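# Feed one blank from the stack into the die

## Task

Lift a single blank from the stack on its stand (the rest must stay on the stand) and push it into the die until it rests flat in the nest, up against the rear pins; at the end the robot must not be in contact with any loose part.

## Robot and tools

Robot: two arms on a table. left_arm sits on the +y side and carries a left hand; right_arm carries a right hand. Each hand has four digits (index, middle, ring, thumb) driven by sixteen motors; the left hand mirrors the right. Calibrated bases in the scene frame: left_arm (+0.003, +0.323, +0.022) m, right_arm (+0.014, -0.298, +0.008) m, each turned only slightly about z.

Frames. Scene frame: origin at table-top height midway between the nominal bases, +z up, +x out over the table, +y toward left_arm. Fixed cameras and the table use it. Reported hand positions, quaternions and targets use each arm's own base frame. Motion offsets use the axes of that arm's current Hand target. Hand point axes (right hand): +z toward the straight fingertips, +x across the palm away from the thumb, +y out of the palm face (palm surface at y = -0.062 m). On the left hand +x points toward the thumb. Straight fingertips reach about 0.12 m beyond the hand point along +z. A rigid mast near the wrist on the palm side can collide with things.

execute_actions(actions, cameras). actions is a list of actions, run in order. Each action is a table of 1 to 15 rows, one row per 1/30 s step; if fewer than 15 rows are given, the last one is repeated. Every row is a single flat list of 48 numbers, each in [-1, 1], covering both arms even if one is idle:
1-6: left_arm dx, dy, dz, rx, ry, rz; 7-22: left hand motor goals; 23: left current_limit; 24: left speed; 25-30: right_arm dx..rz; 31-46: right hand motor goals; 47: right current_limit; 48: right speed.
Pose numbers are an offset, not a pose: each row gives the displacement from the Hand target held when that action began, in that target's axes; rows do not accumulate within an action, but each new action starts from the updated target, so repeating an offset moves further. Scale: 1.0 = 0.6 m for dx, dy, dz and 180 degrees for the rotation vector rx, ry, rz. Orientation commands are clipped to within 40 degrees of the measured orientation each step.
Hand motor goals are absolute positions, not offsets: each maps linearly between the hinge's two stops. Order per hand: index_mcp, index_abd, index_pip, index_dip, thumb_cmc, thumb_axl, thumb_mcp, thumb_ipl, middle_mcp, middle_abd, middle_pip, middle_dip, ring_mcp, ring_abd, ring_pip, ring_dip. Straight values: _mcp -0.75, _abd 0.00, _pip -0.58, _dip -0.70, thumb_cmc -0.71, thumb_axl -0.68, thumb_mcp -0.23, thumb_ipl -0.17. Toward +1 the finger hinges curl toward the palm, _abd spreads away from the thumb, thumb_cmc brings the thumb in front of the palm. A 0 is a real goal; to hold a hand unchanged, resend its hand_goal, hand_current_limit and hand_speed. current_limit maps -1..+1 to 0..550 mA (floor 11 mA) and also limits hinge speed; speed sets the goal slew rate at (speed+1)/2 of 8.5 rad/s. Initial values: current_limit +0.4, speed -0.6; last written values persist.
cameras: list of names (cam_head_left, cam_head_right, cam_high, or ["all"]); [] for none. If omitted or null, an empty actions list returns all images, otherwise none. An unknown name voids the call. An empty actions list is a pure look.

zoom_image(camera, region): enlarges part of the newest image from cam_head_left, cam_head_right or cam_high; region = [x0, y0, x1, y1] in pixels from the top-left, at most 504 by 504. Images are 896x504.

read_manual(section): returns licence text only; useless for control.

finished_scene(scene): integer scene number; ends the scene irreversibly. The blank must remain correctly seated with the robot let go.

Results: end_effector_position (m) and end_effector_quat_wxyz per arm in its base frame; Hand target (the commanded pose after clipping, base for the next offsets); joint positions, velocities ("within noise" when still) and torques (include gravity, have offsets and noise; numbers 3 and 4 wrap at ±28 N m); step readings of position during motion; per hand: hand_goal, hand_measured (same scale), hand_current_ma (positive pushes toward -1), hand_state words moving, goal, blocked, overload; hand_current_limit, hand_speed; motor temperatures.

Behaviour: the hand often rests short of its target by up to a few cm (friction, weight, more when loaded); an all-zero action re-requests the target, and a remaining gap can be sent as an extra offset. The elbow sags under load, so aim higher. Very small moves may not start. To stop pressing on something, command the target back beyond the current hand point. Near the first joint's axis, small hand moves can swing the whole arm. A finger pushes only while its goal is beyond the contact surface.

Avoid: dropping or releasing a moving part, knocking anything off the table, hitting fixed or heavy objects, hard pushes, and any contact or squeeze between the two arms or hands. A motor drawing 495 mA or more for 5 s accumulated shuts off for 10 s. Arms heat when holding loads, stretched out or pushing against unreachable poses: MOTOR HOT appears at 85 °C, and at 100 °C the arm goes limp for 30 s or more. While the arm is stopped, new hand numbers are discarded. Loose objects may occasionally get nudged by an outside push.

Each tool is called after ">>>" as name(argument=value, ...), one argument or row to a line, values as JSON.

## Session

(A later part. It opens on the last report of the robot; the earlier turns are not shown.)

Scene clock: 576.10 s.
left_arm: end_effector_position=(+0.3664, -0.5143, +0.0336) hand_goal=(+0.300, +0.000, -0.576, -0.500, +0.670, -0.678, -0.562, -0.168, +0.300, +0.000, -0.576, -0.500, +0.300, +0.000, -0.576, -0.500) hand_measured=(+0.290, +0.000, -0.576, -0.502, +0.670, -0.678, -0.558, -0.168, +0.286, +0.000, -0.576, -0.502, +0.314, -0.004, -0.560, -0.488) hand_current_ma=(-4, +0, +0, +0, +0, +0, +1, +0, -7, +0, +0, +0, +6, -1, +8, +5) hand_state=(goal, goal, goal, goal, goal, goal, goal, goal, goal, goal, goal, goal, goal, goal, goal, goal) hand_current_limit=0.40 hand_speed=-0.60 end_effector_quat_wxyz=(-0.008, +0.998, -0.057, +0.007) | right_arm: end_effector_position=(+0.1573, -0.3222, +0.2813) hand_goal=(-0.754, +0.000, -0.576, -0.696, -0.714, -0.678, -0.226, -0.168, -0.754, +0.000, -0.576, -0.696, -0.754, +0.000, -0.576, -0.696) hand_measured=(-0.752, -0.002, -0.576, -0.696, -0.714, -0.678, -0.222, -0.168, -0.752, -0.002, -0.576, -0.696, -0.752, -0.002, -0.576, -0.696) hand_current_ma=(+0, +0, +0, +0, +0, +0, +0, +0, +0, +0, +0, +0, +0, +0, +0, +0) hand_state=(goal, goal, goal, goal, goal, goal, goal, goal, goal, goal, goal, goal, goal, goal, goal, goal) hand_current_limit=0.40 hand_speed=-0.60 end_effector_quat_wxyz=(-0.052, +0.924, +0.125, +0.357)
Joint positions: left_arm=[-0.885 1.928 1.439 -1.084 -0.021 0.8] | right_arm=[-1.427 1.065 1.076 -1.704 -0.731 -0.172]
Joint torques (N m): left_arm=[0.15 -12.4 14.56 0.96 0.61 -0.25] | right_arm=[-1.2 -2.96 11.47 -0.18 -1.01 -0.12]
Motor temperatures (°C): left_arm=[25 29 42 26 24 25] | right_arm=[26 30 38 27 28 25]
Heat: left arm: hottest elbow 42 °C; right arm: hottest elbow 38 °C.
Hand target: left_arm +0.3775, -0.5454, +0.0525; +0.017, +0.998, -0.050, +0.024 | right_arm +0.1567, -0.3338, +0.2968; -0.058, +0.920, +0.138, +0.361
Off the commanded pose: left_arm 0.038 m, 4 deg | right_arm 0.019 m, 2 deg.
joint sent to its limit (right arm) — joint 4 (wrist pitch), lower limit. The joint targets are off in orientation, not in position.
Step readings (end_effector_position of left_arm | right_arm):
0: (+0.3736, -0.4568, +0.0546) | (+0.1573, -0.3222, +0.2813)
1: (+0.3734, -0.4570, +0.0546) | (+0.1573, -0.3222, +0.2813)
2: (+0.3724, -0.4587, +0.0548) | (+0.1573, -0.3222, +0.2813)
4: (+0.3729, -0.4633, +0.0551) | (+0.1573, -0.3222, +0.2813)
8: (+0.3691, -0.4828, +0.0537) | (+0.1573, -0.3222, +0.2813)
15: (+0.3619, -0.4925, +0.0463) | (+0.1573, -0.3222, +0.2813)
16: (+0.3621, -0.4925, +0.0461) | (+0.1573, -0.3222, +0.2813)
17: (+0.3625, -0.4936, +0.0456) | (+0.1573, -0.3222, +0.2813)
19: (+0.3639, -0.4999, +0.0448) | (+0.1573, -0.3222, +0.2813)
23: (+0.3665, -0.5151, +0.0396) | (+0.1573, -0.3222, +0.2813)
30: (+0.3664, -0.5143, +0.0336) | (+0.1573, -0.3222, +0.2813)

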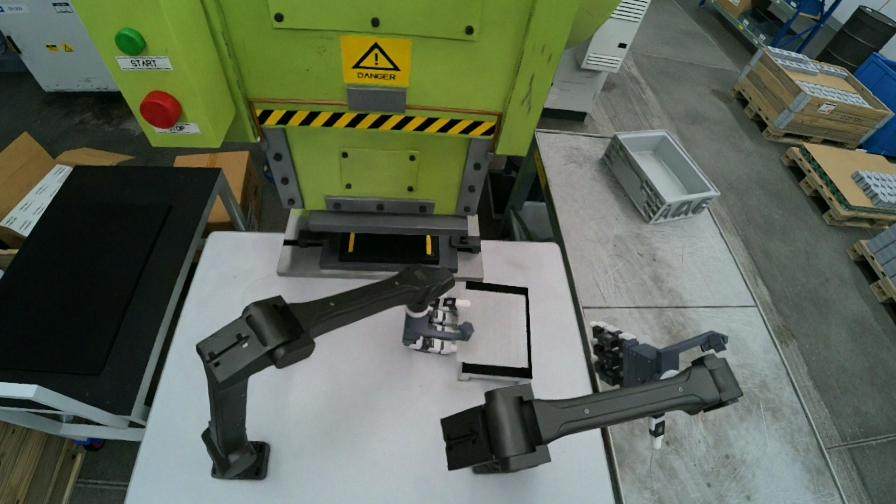

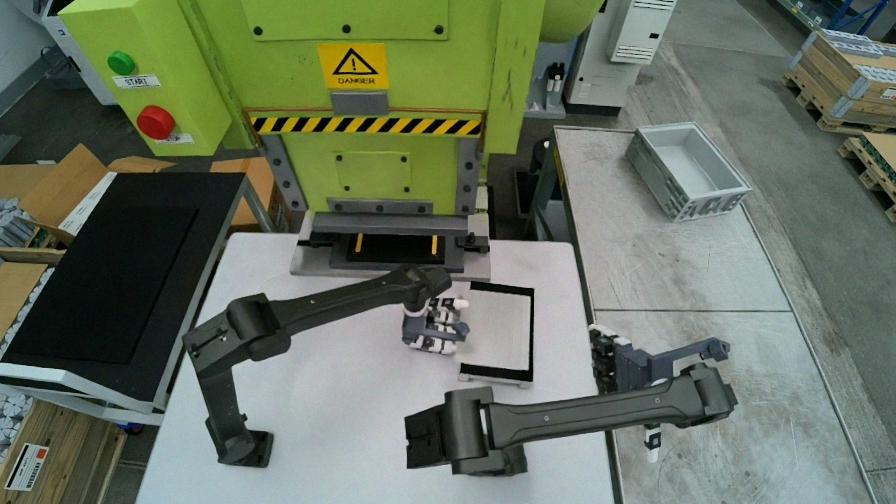

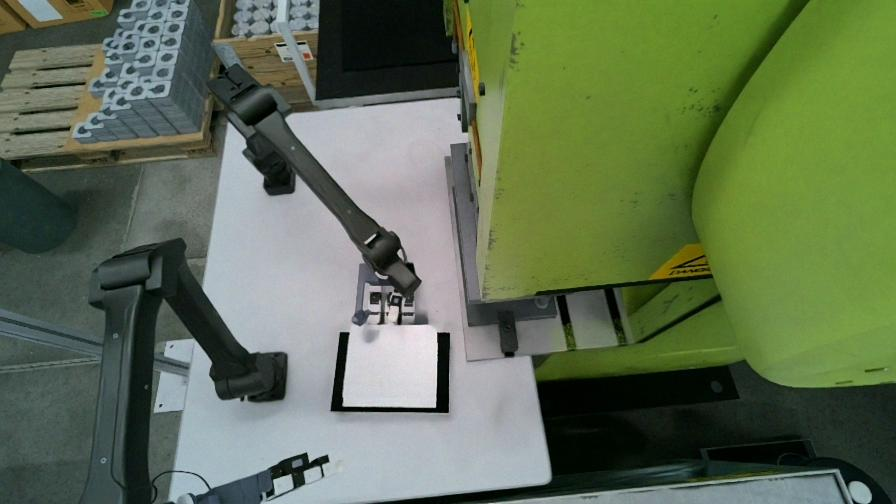

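>>> execute_actions(
  actions=[
    [[0,0,0,0,0,0.0083,0.205,0,-0.576,0.03,0.671,-0.678,-0.562,-0.168,0.205,0,-0.576,0.03,0.205,0,-0.576,0.03,0.4,-0.6,0,0,0,0,0,0,-0.754,0,-0.576,-0.696,-0.714,-0.678,-0.226,-0.168,-0.754,0,-0.576,-0.696,-0.754,0,-0.576,-0.696,0.4,-0.6]],
    [[0,0.01,0,0,0,0,0.205,0,-0.576,0.03,0.671,-0.678,-0.562,-0.168,0.205,0,-0.576,0.03,0.205,0,-0.576,0.03,0.4,-0.6,0,0,0,0,0,0,-0.754,0,-0.576,-0.696,-0.714,-0.678,-0.226,-0.168,-0.754,0,-0.576,-0.696,-0.754,0,-0.576,-0.696,0.4,-0.6]],
  ],
  cameras=["cam_head_left","cam_head_right","cam_high"],
)

>>> zoom_image(
  camera="cam_head_left",
  region=[400, 260, 550, 390],
)

>>> zoom_image(
  camera="cam_high",
  region=[320, 250, 470, 430],
)

Scene clock: 648.03 s.
left_arm: end_effector_position=(+0.3689, -0.5230, +0.0395) hand_goal=(+0.204, +0.000, -0.576, +0.030, +0.670, -0.678, -0.562, -0.168, +0.204, +0.000, -0.576, +0.030, +0.204, +0.000, -0.576, +0.030) hand_measured=(+0.204, +0.010, -0.578, +0.026, +0.670, -0.678, -0.558, -0.168, +0.198, +0.000, -0.578, +0.028, +0.194, +0.002, -0.576, +0.026) hand_current_ma=(+0, +2, +0, -1, +0, +0, +1, +0, -2, +0, +0, +0, -3, +0, +0, +0) hand_state=(goal, goal, goal, goal, goal, goal, goal, goal, goal, goal, goal, goal, goal, goal, goal, goal) hand_current_limit=0.40 hand_speed=-0.60 end_effector_quat_wxyz=(-0.002, +0.998, -0.060, +0.011) | right_arm: end_effector_position=(+0.1573, -0.3222, +0.2813) hand_goal=(-0.754, +0.000, -0.576, -0.696, -0.714, -0.678, -0.226, -0.168, -0.754, +0.000, -0.576, -0.696, -0.754, +0.000, -0.576, -0.696) hand_measured=(-0.752, -0.002, -0.576, -0.696, -0.714, -0.678, -0.222, -0.168, -0.752, -0.002, -0.576, -0.696, -0.752, -0.002, -0.576, -0.696) hand_current_ma=(+0, +0, +0, +0, +0, +0, +0, +0, +0, +0, +0, +0, +0, +0, +0, +0) hand_state=(goal, goal, goal, goal, goal, goal, goal, goal, goal, goal, goal, goal, goal, goal, goal, goal) hand_current_limit=0.40 hand_speed=-0.60 end_effector_quat_wxyz=(-0.052, +0.924, +0.125, +0.357)
Joint positions: left_arm=[-0.89 1.934 1.463 -1.088 -0.018 0.801] | right_arm=[-1.427 1.065 1.076 -1.704 -0.731 -0.172]
Joint torques (N m): left_arm=[0.15 -11.93 14.45 0.83 0.44 -0.05] | right_arm=[-1.26 -3.02 11.48 -0.17 -1.01 -0.12]
Heat: left arm: hottest elbow 43 °C; right arm: hottest elbow 38 °C.
Hand target: left_arm +0.3767, -0.5514, +0.0525; +0.016, +0.998, -0.063, +0.024 | right_arm +0.1567, -0.3338, +0.2968; -0.058, +0.920, +0.138, +0.361
Off the commanded pose: left_arm 0.032 m, 3 deg | right_arm 0.019 m, 2 deg.
joint sent to its limit (right arm) — joint 4 (wrist pitch), lower limit. The joint targets are off in orientation, not in position.
Step readings (end_effector_position of left_arm | right_arm):
0: (+0.3664, -0.5143, +0.0336) | (+0.1573, -0.3222, +0.2813)
1: (+0.3664, -0.5143, +0.0336) | (+0.1573, -0.3222, +0.2813)
2: (+0.3668, -0.5149, +0.0343) | (+0.1573, -0.3222, +0.2813)
4: (+0.3679, -0.5169, +0.0369) | (+0.1573, -0.3222, +0.2813)
8: (+0.3684, -0.5196, +0.0390) | (+0.1573, -0.3222, +0.2813)
15: (+0.3684, -0.5226, +0.0397) | (+0.1573, -0.3222, +0.2813)
16: (+0.3684, -0.5226, +0.0397) | (+0.1573, -0.3222, +0.2813)
17: (+0.3684, -0.5226, +0.0397) | (+0.1573, -0.3222, +0.2813)
19: (+0.3686, -0.5228, +0.0395) | (+0.1573, -0.3222, +0.2813)
23: (+0.3690, -0.5228, +0.0395) | (+0.1573, -0.3222, +0.2813)
30: (+0.3689, -0.5230, +0.0395) | (+0.1573, -0.3222, +0.2813)

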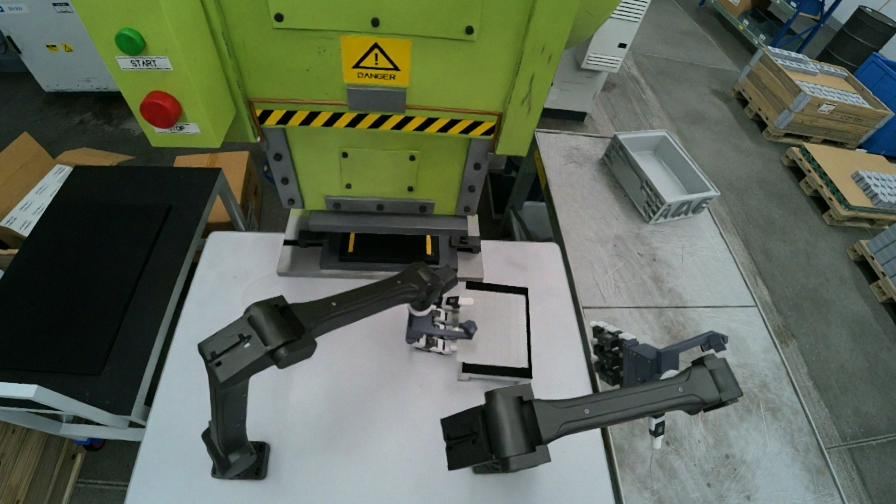

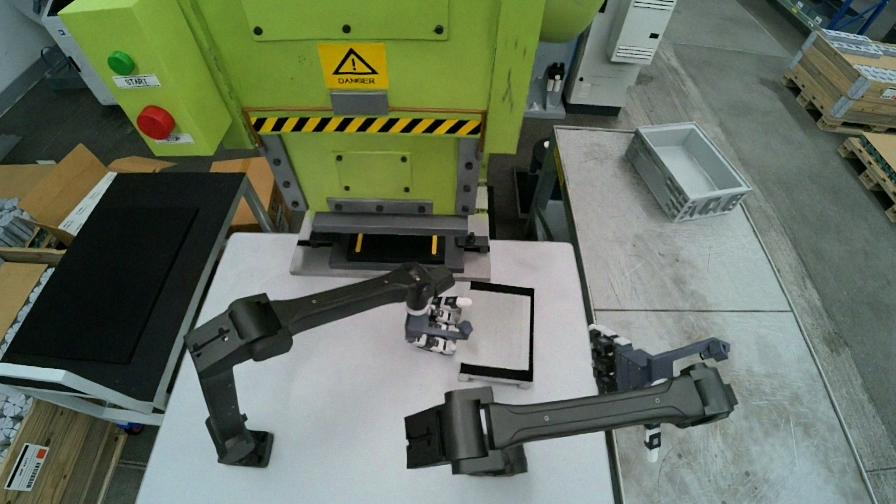

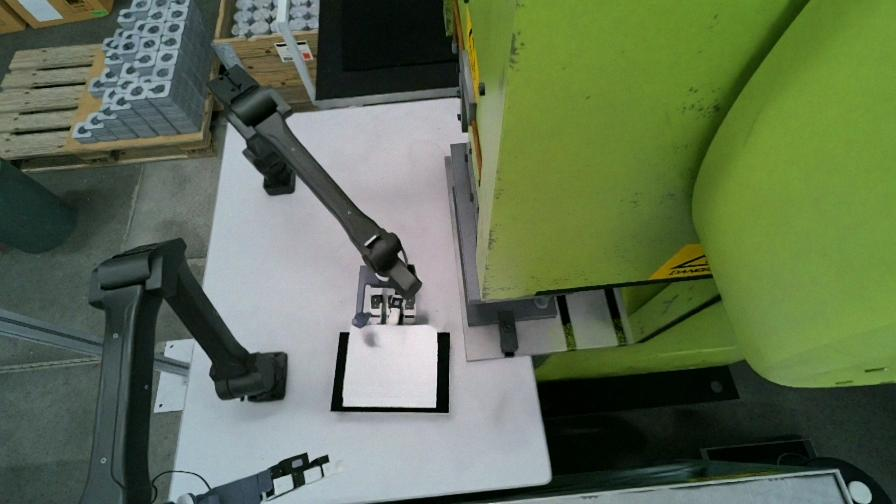

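Scaled by 3.360.

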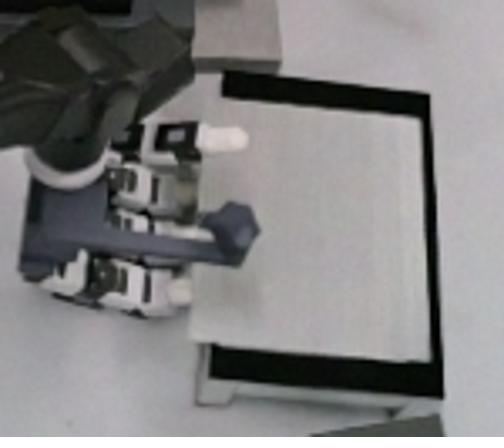

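Scaled by 2.800.

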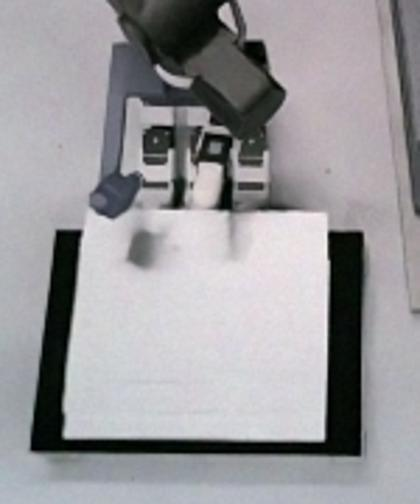

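>>> execute_actions(
  actions=[
    [[0,0,0.022,0,0,0,0.205,0,-0.576,0.03,0.671,-0.678,-0.562,-0.168,0.205,0,-0.576,0.03,0.205,0,-0.576,0.03,0.4,-0.6,0,0,0,0,0,0,-0.754,0,-0.576,-0.696,-0.714,-0.678,-0.226,-0.168,-0.754,0,-0.576,-0.696,-0.754,0,-0.576,-0.696,0.4,-0.6]],
    [[0,0,0,0,0,0,0.43,0,-0.576,0.03,0.671,-0.678,0.169,-0.005,0.43,0,-0.576,0.03,0.43,0,-0.576,0.03,0,-0.6,0,0,0,0,0,0,-0.754,0,-0.576,-0.696,-0.714,-0.678,-0.226,-0.168,-0.754,0,-0.576,-0.696,-0.754,0,-0.576,-0.696,0.4,-0.6]],
    [[0,0,0,0,0,0,0.43,0,-0.576,0.03,0.671,-0.678,0.169,-0.005,0.43,0,-0.576,0.03,0.43,0,-0.576,0.03,0,-0.6,0,0,0,0,0,0,-0.754,0,-0.576,-0.696,-0.714,-0.678,-0.226,-0.168,-0.754,0,-0.576,-0.696,-0.754,0,-0.576,-0.696,0.4,-0.6]],
  ],
  cameras=["cam_head_left","cam_high"],
)

>>> zoom_image(
  camera="cam_head_left",
  region=[400, 260, 550, 390],
)

>>> zoom_image(
  camera="cam_high",
  region=[320, 250, 470, 430],
)

Scene clock: 664.63 s.
left_arm: end_effector_position=(+0.3691, -0.5229, +0.0243) hand_goal=(+0.430, +0.000, -0.576, +0.030, +0.670, -0.678, +0.168, -0.006, +0.430, +0.000, -0.576, +0.030, +0.430, +0.000, -0.576, +0.030) hand_measured=(+0.426, +0.002, -0.582, +0.028, +0.670, -0.678, -0.106, -0.026, +0.410, +0.000, -0.580, +0.030, +0.406, +0.002, -0.580, +0.030) hand_current_ma=(-1, +0, -1, +0, +0, +0, -275, -18, -13, +0, -1, +0, -15, +0, -1, +0) hand_state=(goal, goal, goal, goal, goal, goal, blocked, blocked, blocked, goal, goal, goal, blocked, goal, goal, goal) hand_current_limit=0.00 hand_speed=-0.60 end_effector_quat_wxyz=(-0.009, +0.998, -0.059, +0.007) | right_arm: end_effector_position=(+0.1573, -0.3222, +0.2813) hand_goal=(-0.754, +0.000, -0.576, -0.696, -0.714, -0.678, -0.226, -0.168, -0.754, +0.000, -0.576, -0.696, -0.754, +0.000, -0.576, -0.696) hand_measured=(-0.752, -0.002, -0.576, -0.696, -0.714, -0.678, -0.222, -0.168, -0.752, -0.002, -0.576, -0.696, -0.752, -0.002, -0.576, -0.696) hand_current_ma=(+0, +0, +0, +0, +0, +0, +0, +0, +0, +0, +0, +0, +0, +0, +0, +0) hand_state=(goal, goal, goal, goal, goal, goal, goal, goal, goal, goal, goal, goal, goal, goal, goal, goal) hand_current_limit=0.40 hand_speed=-0.60 end_effector_quat_wxyz=(-0.052, +0.924, +0.125, +0.357)
Joint positions: left_arm=[-0.891 1.96 1.463 -1.078 -0.021 0.799] | right_arm=[-1.427 1.065 1.076 -1.704 -0.731 -0.172]
Joint torques (N m): left_arm=[0.26 -12.81 13.37 1.44 0.57 -0.01] | right_arm=[-1.26 -3.02 11.47 -0.17 -1.01 -0.12]
Heat: left arm: hottest elbow 44 °C; right arm: hottest elbow 38 °C.
Hand target: left_arm +0.3774, -0.5518, +0.0394; +0.016, +0.998, -0.063, +0.024 | right_arm +0.1567, -0.3338, +0.2968; -0.058, +0.920, +0.138, +0.361
Off the commanded pose: left_arm 0.034 m, 4 deg | right_arm 0.019 m, 2 deg.
joint sent to its limit (right arm) — joint 4 (wrist pitch), lower limit. The joint targets are off in orientation, not in position.
Step readings (end_effector_position of left_arm | right_arm):
0: (+0.3689, -0.5230, +0.0395) | (+0.1573, -0.3222, +0.2813)
1: (+0.3689, -0.5230, +0.0395) | (+0.1573, -0.3222, +0.2813)
2: (+0.3688, -0.5230, +0.0392) | (+0.1573, -0.3222, +0.2813)
4: (+0.3689, -0.5229, +0.0388) | (+0.1573, -0.3222, +0.2813)
8: (+0.3690, -0.5228, +0.0385) | (+0.1573, -0.3222, +0.2813)
15: (+0.3689, -0.5228, +0.0382) | (+0.1573, -0.3222, +0.2813)
16: (+0.3689, -0.5228, +0.0382) | (+0.1573, -0.3222, +0.2813)
17: (+0.3690, -0.5225, +0.0373) | (+0.1573, -0.3222, +0.2813)
19: (+0.3693, -0.5219, +0.0332) | (+0.1573, -0.3222, +0.2813)
23: (+0.3690, -0.5227, +0.0247) | (+0.1573, -0.3222, +0.2813)
30: (+0.3691, -0.5229, +0.0243) | (+0.1573, -0.3222, +0.2813)
31: (+0.3691, -0.5229, +0.0243) | (+0.1573, -0.3222, +0.2813)
32: (+0.3691, -0.5229, +0.0243) | (+0.1573, -0.3222, +0.2813)
34: (+0.3691, -0.5229, +0.0243) | (+0.1573, -0.3222, +0.2813)
38: (+0.3691, -0.5229, +0.0243) | (+0.1573, -0.3222, +0.2813)
45: (+0.3691, -0.5229, +0.0243) | (+0.1573, -0.3222, +0.2813)
Images, in order (width x height): cam_head_left 896x504, cam_high 896x504.

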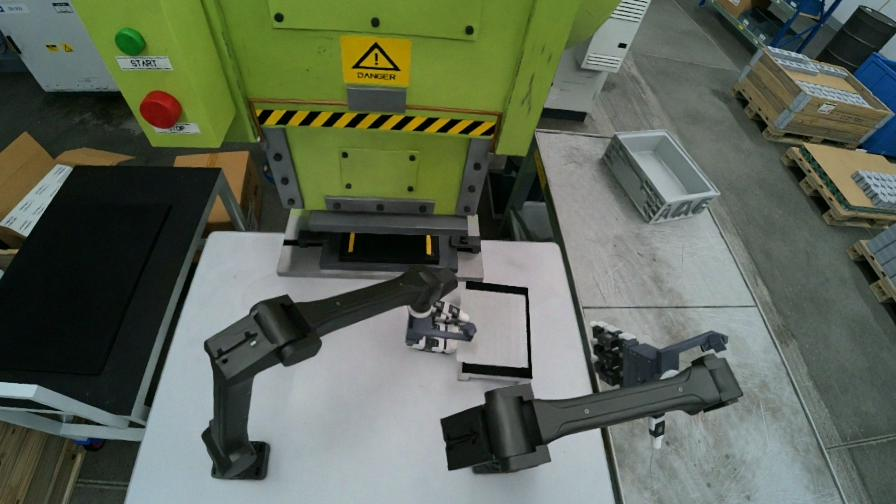

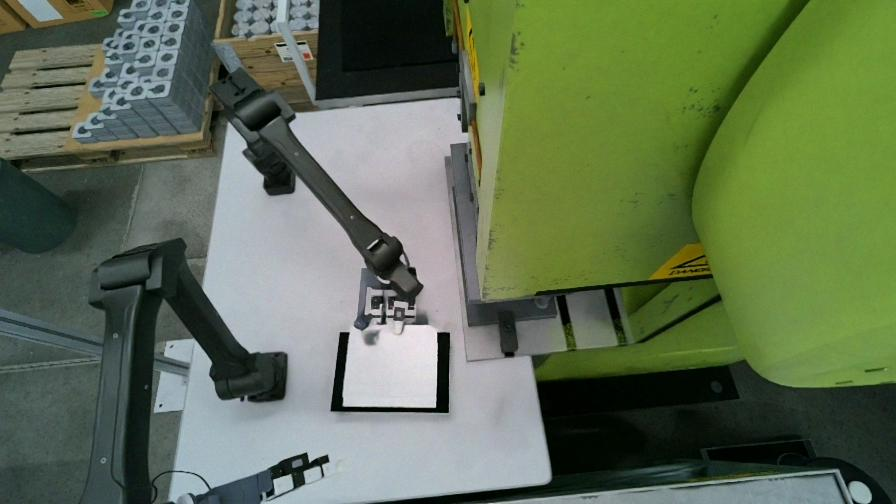

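Scaled by 3.360.

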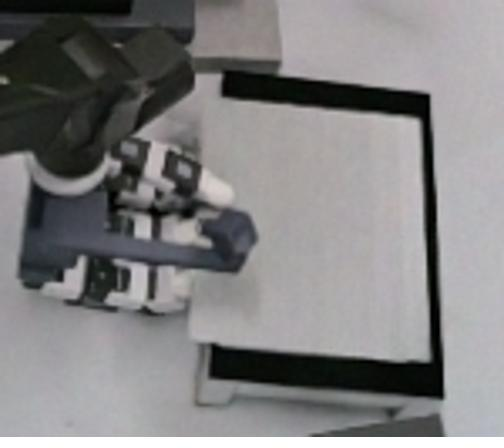

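Scaled by 2.800.

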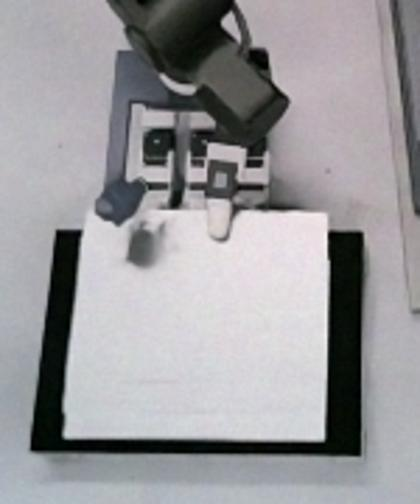

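>>> execute_actions(
  actions=[
    [[0,-0.05,-0.01,0,0,0,0.43,0,-0.576,0.03,0.671,-0.678,0.169,-0.005,0.43,0,-0.576,0.03,0.43,0,-0.576,0.03,0,-0.6,0,0,0,0,0,0,-0.754,0,-0.576,-0.696,-0.714,-0.678,-0.226,-0.168,-0.754,0,-0.576,-0.696,-0.754,0,-0.576,-0.696,0.4,-0.6]],
    [[0,-0.05,-0.02,0,0,0,0.43,0,-0.576,0.03,0.671,-0.678,0.169,-0.005,0.43,0,-0.576,0.03,0.43,0,-0.576,0.03,0,-0.6,0,0,0,0,0,0,-0.754,0,-0.576,-0.696,-0.714,-0.678,-0.226,-0.168,-0.754,0,-0.576,-0.696,-0.754,0,-0.576,-0.696,0.4,-0.6]],
  ],
  cameras=["cam_head_left","cam_high"],
)

>>> zoom_image(
  camera="cam_head_left",
  region=[400, 260, 550, 390],
)

>>> zoom_image(
  camera="cam_high",
  region=[320, 250, 470, 430],
)

Scene clock: 706.33 s.
left_arm: end_effector_position=(+0.3801, -0.4877, +0.0294) hand_goal=(+0.430, +0.000, -0.576, +0.030, +0.670, -0.678, +0.168, -0.006, +0.430, +0.000, -0.576, +0.030, +0.430, +0.000, -0.576, +0.030) hand_measured=(+0.402, +0.002, -0.588, +0.028, +0.670, -0.678, -0.062, -0.030, +0.394, +0.000, -0.590, +0.028, +0.388, +0.000, -0.594, +0.024) hand_current_ma=(-22, +0, -4, +0, +0, +0, -275, -25, -33, +0, -6, +0, -43, +0, -9, -1) hand_state=(blocked, goal, goal, goal, goal, goal, blocked, blocked, blocked, goal, goal, goal, blocked, goal, goal, goal) hand_current_limit=0.00 hand_speed=-0.60 end_effector_quat_wxyz=(-0.001, +0.998, -0.057, +0.008) | right_arm: end_effector_position=(+0.1573, -0.3222, +0.2813) hand_goal=(-0.754, +0.000, -0.576, -0.696, -0.714, -0.678, -0.226, -0.168, -0.754, +0.000, -0.576, -0.696, -0.754, +0.000, -0.576, -0.696) hand_measured=(-0.752, -0.002, -0.576, -0.696, -0.714, -0.678, -0.222, -0.168, -0.752, -0.002, -0.576, -0.696, -0.752, -0.002, -0.576, -0.696) hand_current_ma=(+0, +0, +0, +0, +0, +0, +0, +0, +0, +0, +0, +0, +0, +0, +0, +0) hand_state=(goal, goal, goal, goal, goal, goal, goal, goal, goal, goal, goal, goal, goal, goal, goal, goal) hand_current_limit=0.40 hand_speed=-0.60 end_effector_quat_wxyz=(-0.052, +0.924, +0.125, +0.357)
Joint positions: left_arm=[-0.832 1.903 1.383 -1.042 -0.014 0.853] | right_arm=[-1.427 1.065 1.076 -1.704 -0.731 -0.172]
Joint torques (N m): left_arm=[1.73 -15.74 8.9 0.79 0.42 0.22] | right_arm=[-1.26 -2.96 11.48 -0.17 -1.02 -0.12]
Heat: left arm: hottest elbow 44 °C; right arm: hottest elbow 38 °C.
Hand target: left_arm +0.3840, -0.4917, +0.0556; +0.016, +0.998, -0.063, +0.024 | right_arm +0.1567, -0.3338, +0.2968; -0.058, +0.920, +0.138, +0.361
Off the commanded pose: left_arm 0.027 m, 3 deg | right_arm 0.019 m, 2 deg.
joint sent to its limit (right arm) — joint 4 (wrist pitch), lower limit. The joint targets are off in orientation, not in position.
Step readings (end_effector_position of left_arm | right_arm):
0: (+0.3691, -0.5229, +0.0243) | (+0.1573, -0.3222, +0.2813)
1: (+0.3691, -0.5229, +0.0243) | (+0.1573, -0.3222, +0.2813)
2: (+0.3694, -0.5229, +0.0244) | (+0.1573, -0.3222, +0.2813)
4: (+0.3700, -0.5230, +0.0249) | (+0.1573, -0.3222, +0.2813)
8: (+0.3733, -0.5211, +0.0263) | (+0.1573, -0.3222, +0.2813)
15: (+0.3743, -0.5204, +0.0273) | (+0.1573, -0.3222, +0.2813)
16: (+0.3741, -0.5203, +0.0272) | (+0.1573, -0.3222, +0.2813)
17: (+0.3738, -0.5199, +0.0274) | (+0.1573, -0.3222, +0.2813)
19: (+0.3730, -0.5151, +0.0283) | (+0.1573, -0.3222, +0.2813)
23: (+0.3738, -0.4980, +0.0294) | (+0.1573, -0.3222, +0.2813)
30: (+0.3803, -0.4877, +0.0294) | (+0.1573, -0.3222, +0.2813)
Images, in order (width x height): cam_head_left 896x504, cam_high 896x504.

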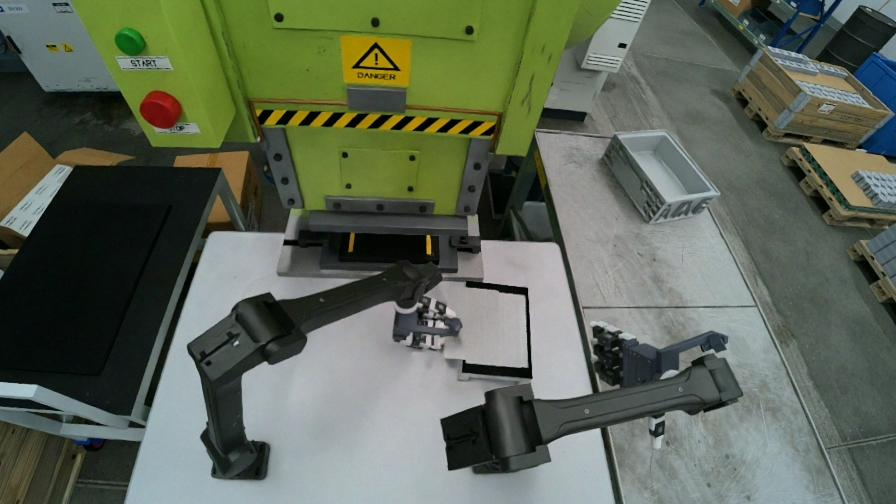

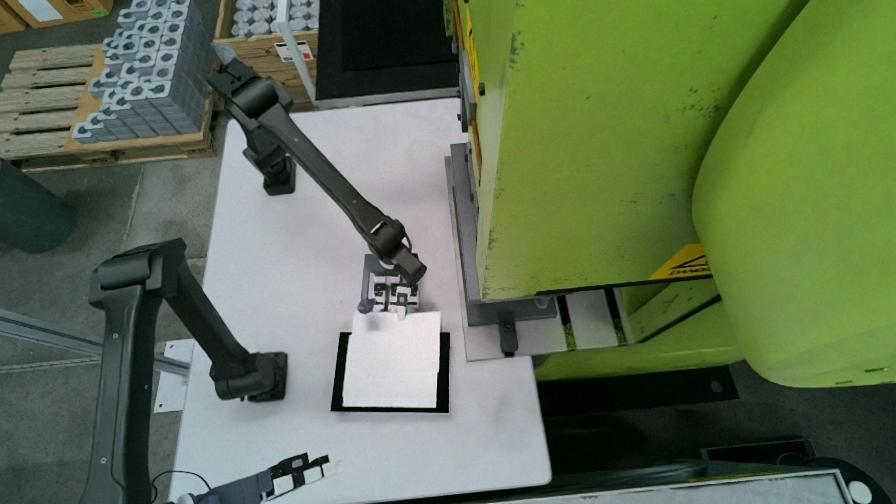

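Scaled by 3.360.

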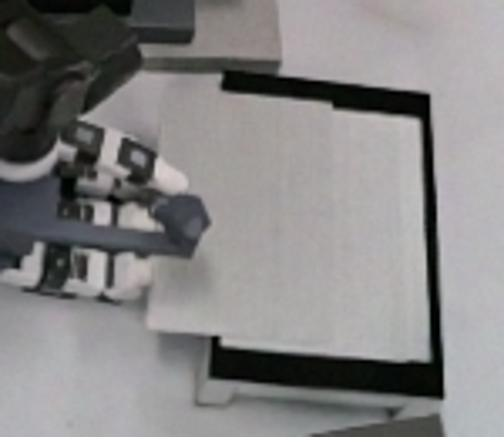

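Scaled by 2.800.

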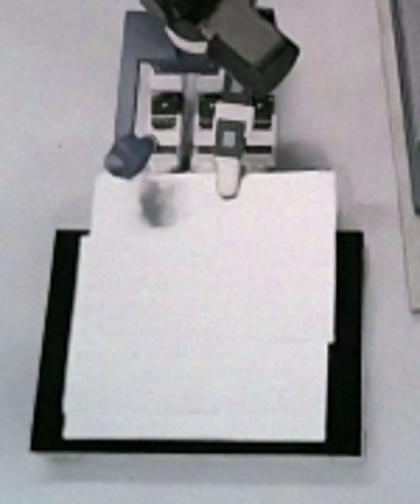

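>>> execute_actions(
  actions=[
    [[0,-0.025,-0.005,0,0,0,0.43,0,-0.576,0.03,0.671,-0.678,0.169,-0.005,0.43,0,-0.576,0.03,0.43,0,-0.576,0.03,0,-0.6,0,0,0,0,0,0,-0.754,0,-0.576,-0.696,-0.714,-0.678,-0.226,-0.168,-0.754,0,-0.576,-0.696,-0.754,0,-0.576,-0.696,0.4,-0.6]],
    [[0,0,0.02,0,0,0,0.43,0,-0.576,0.03,0.671,-0.678,0.169,-0.005,0.43,0,-0.576,0.03,0.43,0,-0.576,0.03,0,-0.6,0,0,0,0,0,0,-0.754,0,-0.576,-0.696,-0.714,-0.678,-0.226,-0.168,-0.754,0,-0.576,-0.696,-0.754,0,-0.576,-0.696,0.4,-0.6]],
  ],
  cameras=["cam_head_left","cam_high"],
)

>>> zoom_image(
  camera="cam_head_left",
  region=[400, 260, 550, 390],
)

>>> zoom_image(
  camera="cam_high",
  region=[320, 250, 470, 430],
)

Scene clock: 732.67 s.
left_arm: end_effector_position=(+0.3795, -0.4745, +0.0308) hand_goal=(+0.430, +0.000, -0.576, +0.030, +0.670, -0.678, +0.168, -0.006, +0.430, +0.000, -0.576, +0.030, +0.430, +0.000, -0.576, +0.030) hand_measured=(+0.398, +0.002, -0.588, +0.028, +0.670, -0.678, -0.056, -0.030, +0.392, +0.000, -0.592, +0.028, +0.388, -0.002, -0.598, +0.020) hand_current_ma=(-28, +0, -4, +0, +0, +0, -275, -25, -38, +0, -7, +0, -44, +0, -12, -3) hand_state=(blocked, goal, goal, goal, goal, goal, blocked, blocked, blocked, goal, goal, goal, blocked, goal, blocked, goal) hand_current_limit=0.00 hand_speed=-0.60 end_effector_quat_wxyz=(+0.001, +0.998, -0.058, +0.011) | right_arm: end_effector_position=(+0.1573, -0.3222, +0.2813) hand_goal=(-0.754, +0.000, -0.576, -0.696, -0.714, -0.678, -0.226, -0.168, -0.754, +0.000, -0.576, -0.696, -0.754, +0.000, -0.576, -0.696) hand_measured=(-0.752, -0.002, -0.576, -0.696, -0.714, -0.678, -0.222, -0.168, -0.752, -0.002, -0.576, -0.696, -0.752, -0.002, -0.576, -0.696) hand_current_ma=(+0, +0, +0, +0, +0, +0, +0, +0, +0, +0, +0, +0, +0, +0, +0, +0) hand_state=(goal, goal, goal, goal, goal, goal, goal, goal, goal, goal, goal, goal, goal, goal, goal, goal) hand_current_limit=0.40 hand_speed=-0.60 end_effector_quat_wxyz=(-0.052, +0.924, +0.125, +0.357)
Joint positions: left_arm=[-0.816 1.875 1.343 -1.021 -0.014 0.871] | right_arm=[-1.427 1.065 1.076 -1.704 -0.731 -0.172]
Joint torques (N m): left_arm=[2.14 -14.1 8.77 1.22 0.47 0.25] | right_arm=[-1.2 -2.96 11.47 -0.18 -1.01 -0.12]
Heat: left arm: hottest elbow 41 °C; right arm: hottest elbow 38 °C.
Hand target: left_arm +0.3866, -0.4771, +0.0461; +0.016, +0.998, -0.063, +0.024 | right_arm +0.1567, -0.3338, +0.2968; -0.058, +0.920, +0.138, +0.361
Off the commanded pose: left_arm 0.017 m, 2 deg | right_arm 0.019 m, 2 deg.
joint sent to its limit (right arm) — joint 4 (wrist pitch), lower limit. The joint targets are off in orientation, not in position.
Step readings (end_effector_position of left_arm | right_arm):
0: (+0.3801, -0.4877, +0.0294) | (+0.1573, -0.3222, +0.2813)
1: (+0.3801, -0.4877, +0.0294) | (+0.1573, -0.3222, +0.2813)
2: (+0.3800, -0.4869, +0.0293) | (+0.1573, -0.3222, +0.2813)
4: (+0.3805, -0.4830, +0.0296) | (+0.1573, -0.3222, +0.2813)
8: (+0.3780, -0.4767, +0.0315) | (+0.1573, -0.3222, +0.2813)
15: (+0.3791, -0.4747, +0.0339) | (+0.1573, -0.3222, +0.2813)
16: (+0.3791, -0.4747, +0.0339) | (+0.1573, -0.3222, +0.2813)
17: (+0.3791, -0.4747, +0.0336) | (+0.1573, -0.3222, +0.2813)
19: (+0.3791, -0.4747, +0.0328) | (+0.1573, -0.3222, +0.2813)
23: (+0.3792, -0.4746, +0.0312) | (+0.1573, -0.3222, +0.2813)
30: (+0.3795, -0.4745, +0.0308) | (+0.1573, -0.3222, +0.2813)
Images, in order (width x height): cam_head_left 896x504, cam_high 896x504.

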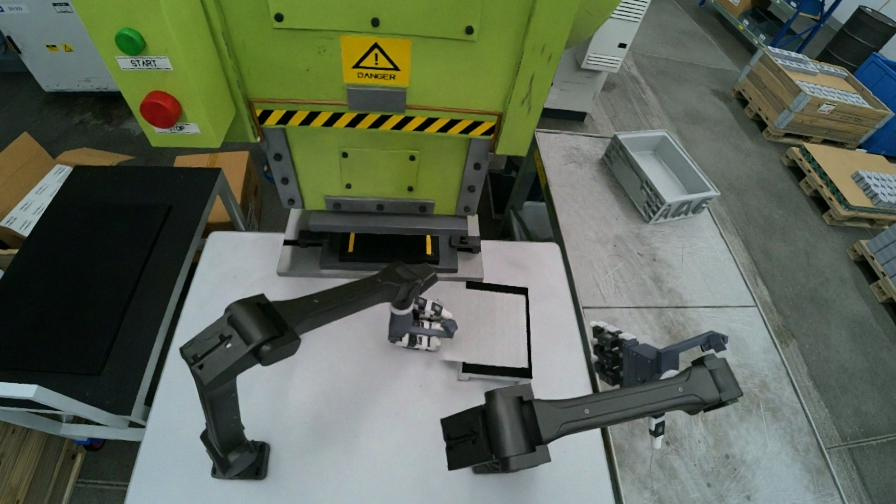

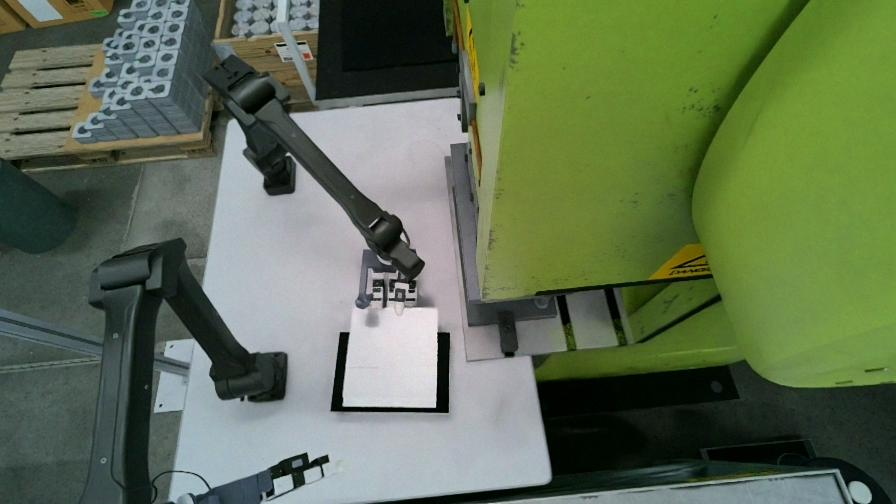

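Scaled by 3.360.

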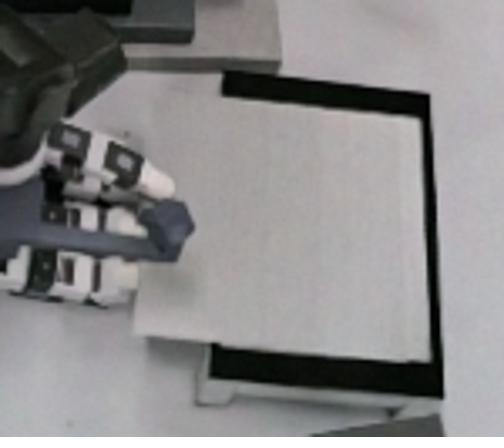

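Scaled by 2.800.

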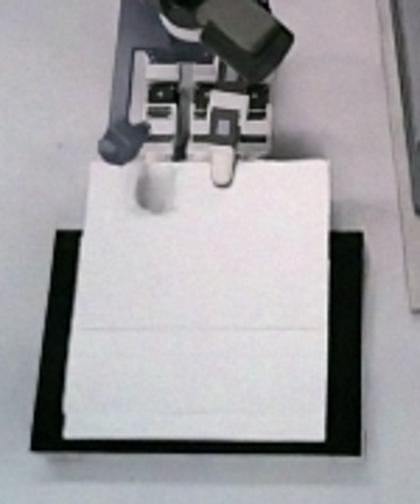

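>>> execute_actions(
  actions=[
    [[0,0.04,0,0,0,0,0.43,0,-0.576,0.03,0.671,-0.678,0.169,-0.005,0.43,0,-0.576,0.03,0.43,0,-0.576,0.03,0,-0.6,0,0,0,0,0,0,-0.754,0,-0.576,-0.696,-0.714,-0.678,-0.226,-0.168,-0.754,0,-0.576,-0.696,-0.754,0,-0.576,-0.696,0.4,-0.6]],
  ],
)

Scene clock: 756.53 s.
left_arm: end_effector_position=(+0.3749, -0.4782, +0.0295) hand_goal=(+0.430, +0.000, -0.576, +0.030, +0.670, -0.678, +0.168, -0.006, +0.430, +0.000, -0.576, +0.030, +0.430, +0.000, -0.576, +0.030) hand_measured=(+0.398, +0.002, -0.588, +0.028, +0.670, -0.678, -0.056, -0.030, +0.392, +0.000, -0.592, +0.028, +0.388, -0.002, -0.598, +0.020) hand_current_ma=(-29, +0, -5, +0, +0, +0, -275, -25, -39, +0, -7, +0, -44, +0, -12, -3) hand_state=(blocked, goal, goal, goal, goal, goal, blocked, blocked, blocked, goal, goal, goal, blocked, goal, blocked, goal) hand_current_limit=0.00 hand_speed=-0.60 end_effector_quat_wxyz=(+0.000, +0.998, -0.061, +0.011) | right_arm: end_effector_position=(+0.1573, -0.3222, +0.2813) hand_goal=(-0.754, +0.000, -0.576, -0.696, -0.714, -0.678, -0.226, -0.168, -0.754, +0.000, -0.576, -0.696, -0.754, +0.000, -0.576, -0.696) hand_measured=(-0.752, -0.002, -0.576, -0.696, -0.714, -0.678, -0.222, -0.168, -0.752, -0.002, -0.576, -0.696, -0.752, -0.002, -0.576, -0.696) hand_current_ma=(+0, +0, +0, +0, +0, +0, +0, +0, +0, +0, +0, +0, +0, +0, +0, +0) hand_state=(goal, goal, goal, goal, goal, goal, goal, goal, goal, goal, goal, goal, goal, goal, goal, goal) hand_current_limit=0.40 hand_speed=-0.60 end_effector_quat_wxyz=(-0.052, +0.924, +0.125, +0.357)
Joint positions: left_arm=[-0.827 1.877 1.343 -1.021 -0.014 0.866] | right_arm=[-1.427 1.065 1.076 -1.704 -0.731 -0.172]
Joint torques (N m): left_arm=[0.26 -12.22 13.27 0.46 0.45 -0.03] | right_arm=[-1.2 -2.96 11.48 -0.18 -1.01 -0.12]
Heat: left arm: hottest elbow 41 °C; right arm: hottest elbow 38 °C.
Hand target: left_arm +0.3835, -0.5009, +0.0470; +0.017, +0.998, -0.063, +0.024 | right_arm +0.1567, -0.3338, +0.2968; -0.058, +0.920, +0.138, +0.361
Off the commanded pose: left_arm 0.030 m, 2 deg | right_arm 0.019 m, 2 deg.
joint sent to its limit (right arm) — joint 4 (wrist pitch), lower limit. The joint targets are off in orientation, not in position.
Step readings (end_effector_position of left_arm | right_arm):
0: (+0.3795, -0.4745, +0.0308) | (+0.1573, -0.3222, +0.2813)
1: (+0.3795, -0.4745, +0.0308) | (+0.1573, -0.3222, +0.2813)
2: (+0.3794, -0.4747, +0.0308) | (+0.1573, -0.3222, +0.2813)
4: (+0.3781, -0.4757, +0.0308) | (+0.1573, -0.3222, +0.2813)
8: (+0.3754, -0.4778, +0.0299) | (+0.1573, -0.3222, +0.2813)
15: (+0.3749, -0.4782, +0.0295) | (+0.1573, -0.3222, +0.2813)

>>> execute_actions(
  actions=[
    [[0,0.012,0.016,0,0,0,0.43,0,-0.576,0.03,0.671,-0.678,0.169,-0.005,0.43,0,-0.576,0.03,0.43,0,-0.576,0.03,0,-0.6,0,0,0,0,0,0,-0.754,0,-0.576,-0.696,-0.714,-0.678,-0.226,-0.168,-0.754,0,-0.576,-0.696,-0.754,0,-0.576,-0.696,0.4,-0.6]],
  ],
  cameras=["cam_head_left","cam_high"],
)

>>> zoom_image(
  camera="cam_head_left",
  region=[420, 270, 520, 380],
)

>>> zoom_image(
  camera="cam_high",
  region=[320, 290, 460, 420],
)

Scene clock: 765.50 s.
left_arm: end_effector_position=(+0.3743, -0.4834, +0.0269) hand_goal=(+0.430, +0.000, -0.576, +0.030, +0.670, -0.678, +0.168, -0.006, +0.430, +0.000, -0.576, +0.030, +0.430, +0.000, -0.576, +0.030) hand_measured=(+0.398, +0.002, -0.588, +0.026, +0.670, -0.678, -0.056, -0.032, +0.392, +0.000, -0.592, +0.028, +0.388, -0.002, -0.598, +0.020) hand_current_ma=(-29, +0, -5, +0, +0, +0, -275, -27, -39, +0, -7, +0, -44, +0, -12, -3) hand_state=(blocked, goal, goal, goal, goal, goal, blocked, blocked, blocked, goal, goal, goal, blocked, goal, blocked, goal) hand_current_limit=0.00 hand_speed=-0.60 end_effector_quat_wxyz=(+0.000, +0.998, -0.061, +0.010) | right_arm: end_effector_position=(+0.1573, -0.3222, +0.2813) hand_goal=(-0.754, +0.000, -0.576, -0.696, -0.714, -0.678, -0.226, -0.168, -0.754, +0.000, -0.576, -0.696, -0.754, +0.000, -0.576, -0.696) hand_measured=(-0.752, -0.002, -0.576, -0.696, -0.714, -0.678, -0.222, -0.168, -0.752, -0.002, -0.576, -0.696, -0.752, -0.002, -0.576, -0.696) hand_current_ma=(+0, +0, +0, +0, +0, +0, +0, +0, +0, +0, +0, +0, +0, +0, +0, +0) hand_state=(goal, goal, goal, goal, goal, goal, goal, goal, goal, goal, goal, goal, goal, goal, goal, goal) hand_current_limit=0.40 hand_speed=-0.60 end_effector_quat_wxyz=(-0.052, +0.924, +0.125, +0.357)
Joint positions: left_arm=[-0.834 1.889 1.353 -1.021 -0.014 0.858] | right_arm=[-1.427 1.065 1.076 -1.704 -0.731 -0.172]
Joint torques (N m): left_arm=[0.26 -11.46 13.14 1.03 0.43 -0.04] | right_arm=[-1.26 -2.96 11.48 -0.18 -1.01 -0.12]
Heat: left arm: hottest elbow 42 °C; right arm: hottest elbow 38 °C.
Hand target: left_arm +0.3831, -0.5084, +0.0376; +0.017, +0.998, -0.063, +0.024 | right_arm +0.1567, -0.3338, +0.2968; -0.058, +0.920, +0.138, +0.361
Off the commanded pose: left_arm 0.029 m, 2 deg | right_arm 0.019 m, 2 deg.
joint sent to its limit (right arm) — joint 4 (wrist pitch), lower limit. The joint targets are off in orientation, not in position.
Step readings (end_effector_position of left_arm | right_arm):
0: (+0.3749, -0.4782, +0.0295) | (+0.1573, -0.3222, +0.2813)
1: (+0.3749, -0.4782, +0.0295) | (+0.1573, -0.3222, +0.2813)
2: (+0.3748, -0.4783, +0.0292) | (+0.1573, -0.3222, +0.2813)
4: (+0.3747, -0.4791, +0.0290) | (+0.1573, -0.3222, +0.2813)
8: (+0.3743, -0.4824, +0.0278) | (+0.1573, -0.3222, +0.2813)
15: (+0.3743, -0.4834, +0.0269) | (+0.1573, -0.3222, +0.2813)
Images, in order (width x height): cam_head_left 896x504, cam_high 896x504.

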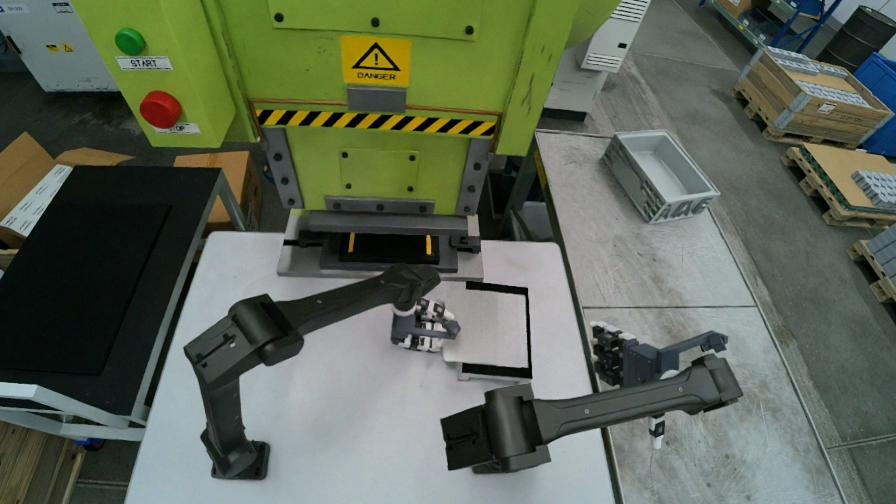

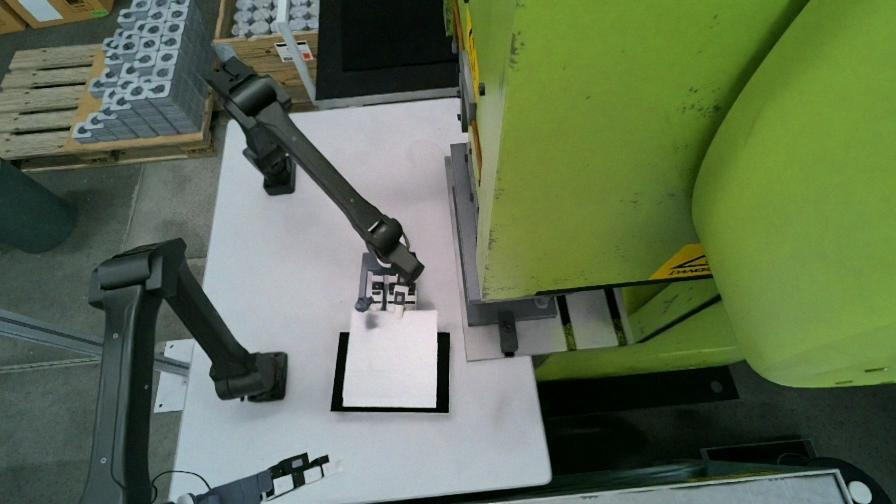

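Scaled by 4.582.

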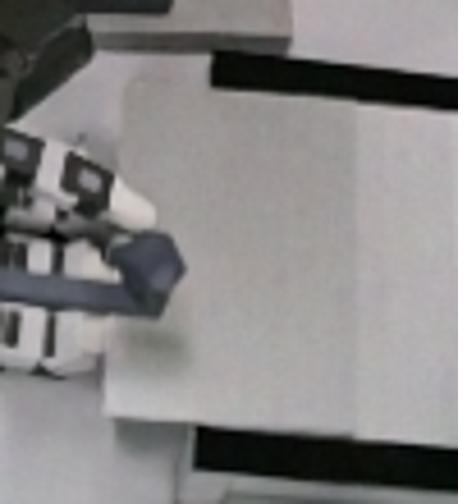

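Scaled by 3.600.

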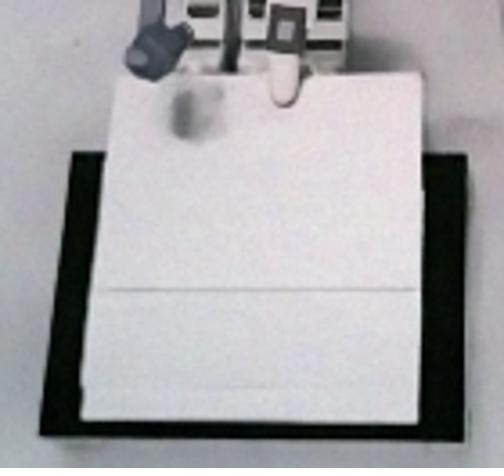

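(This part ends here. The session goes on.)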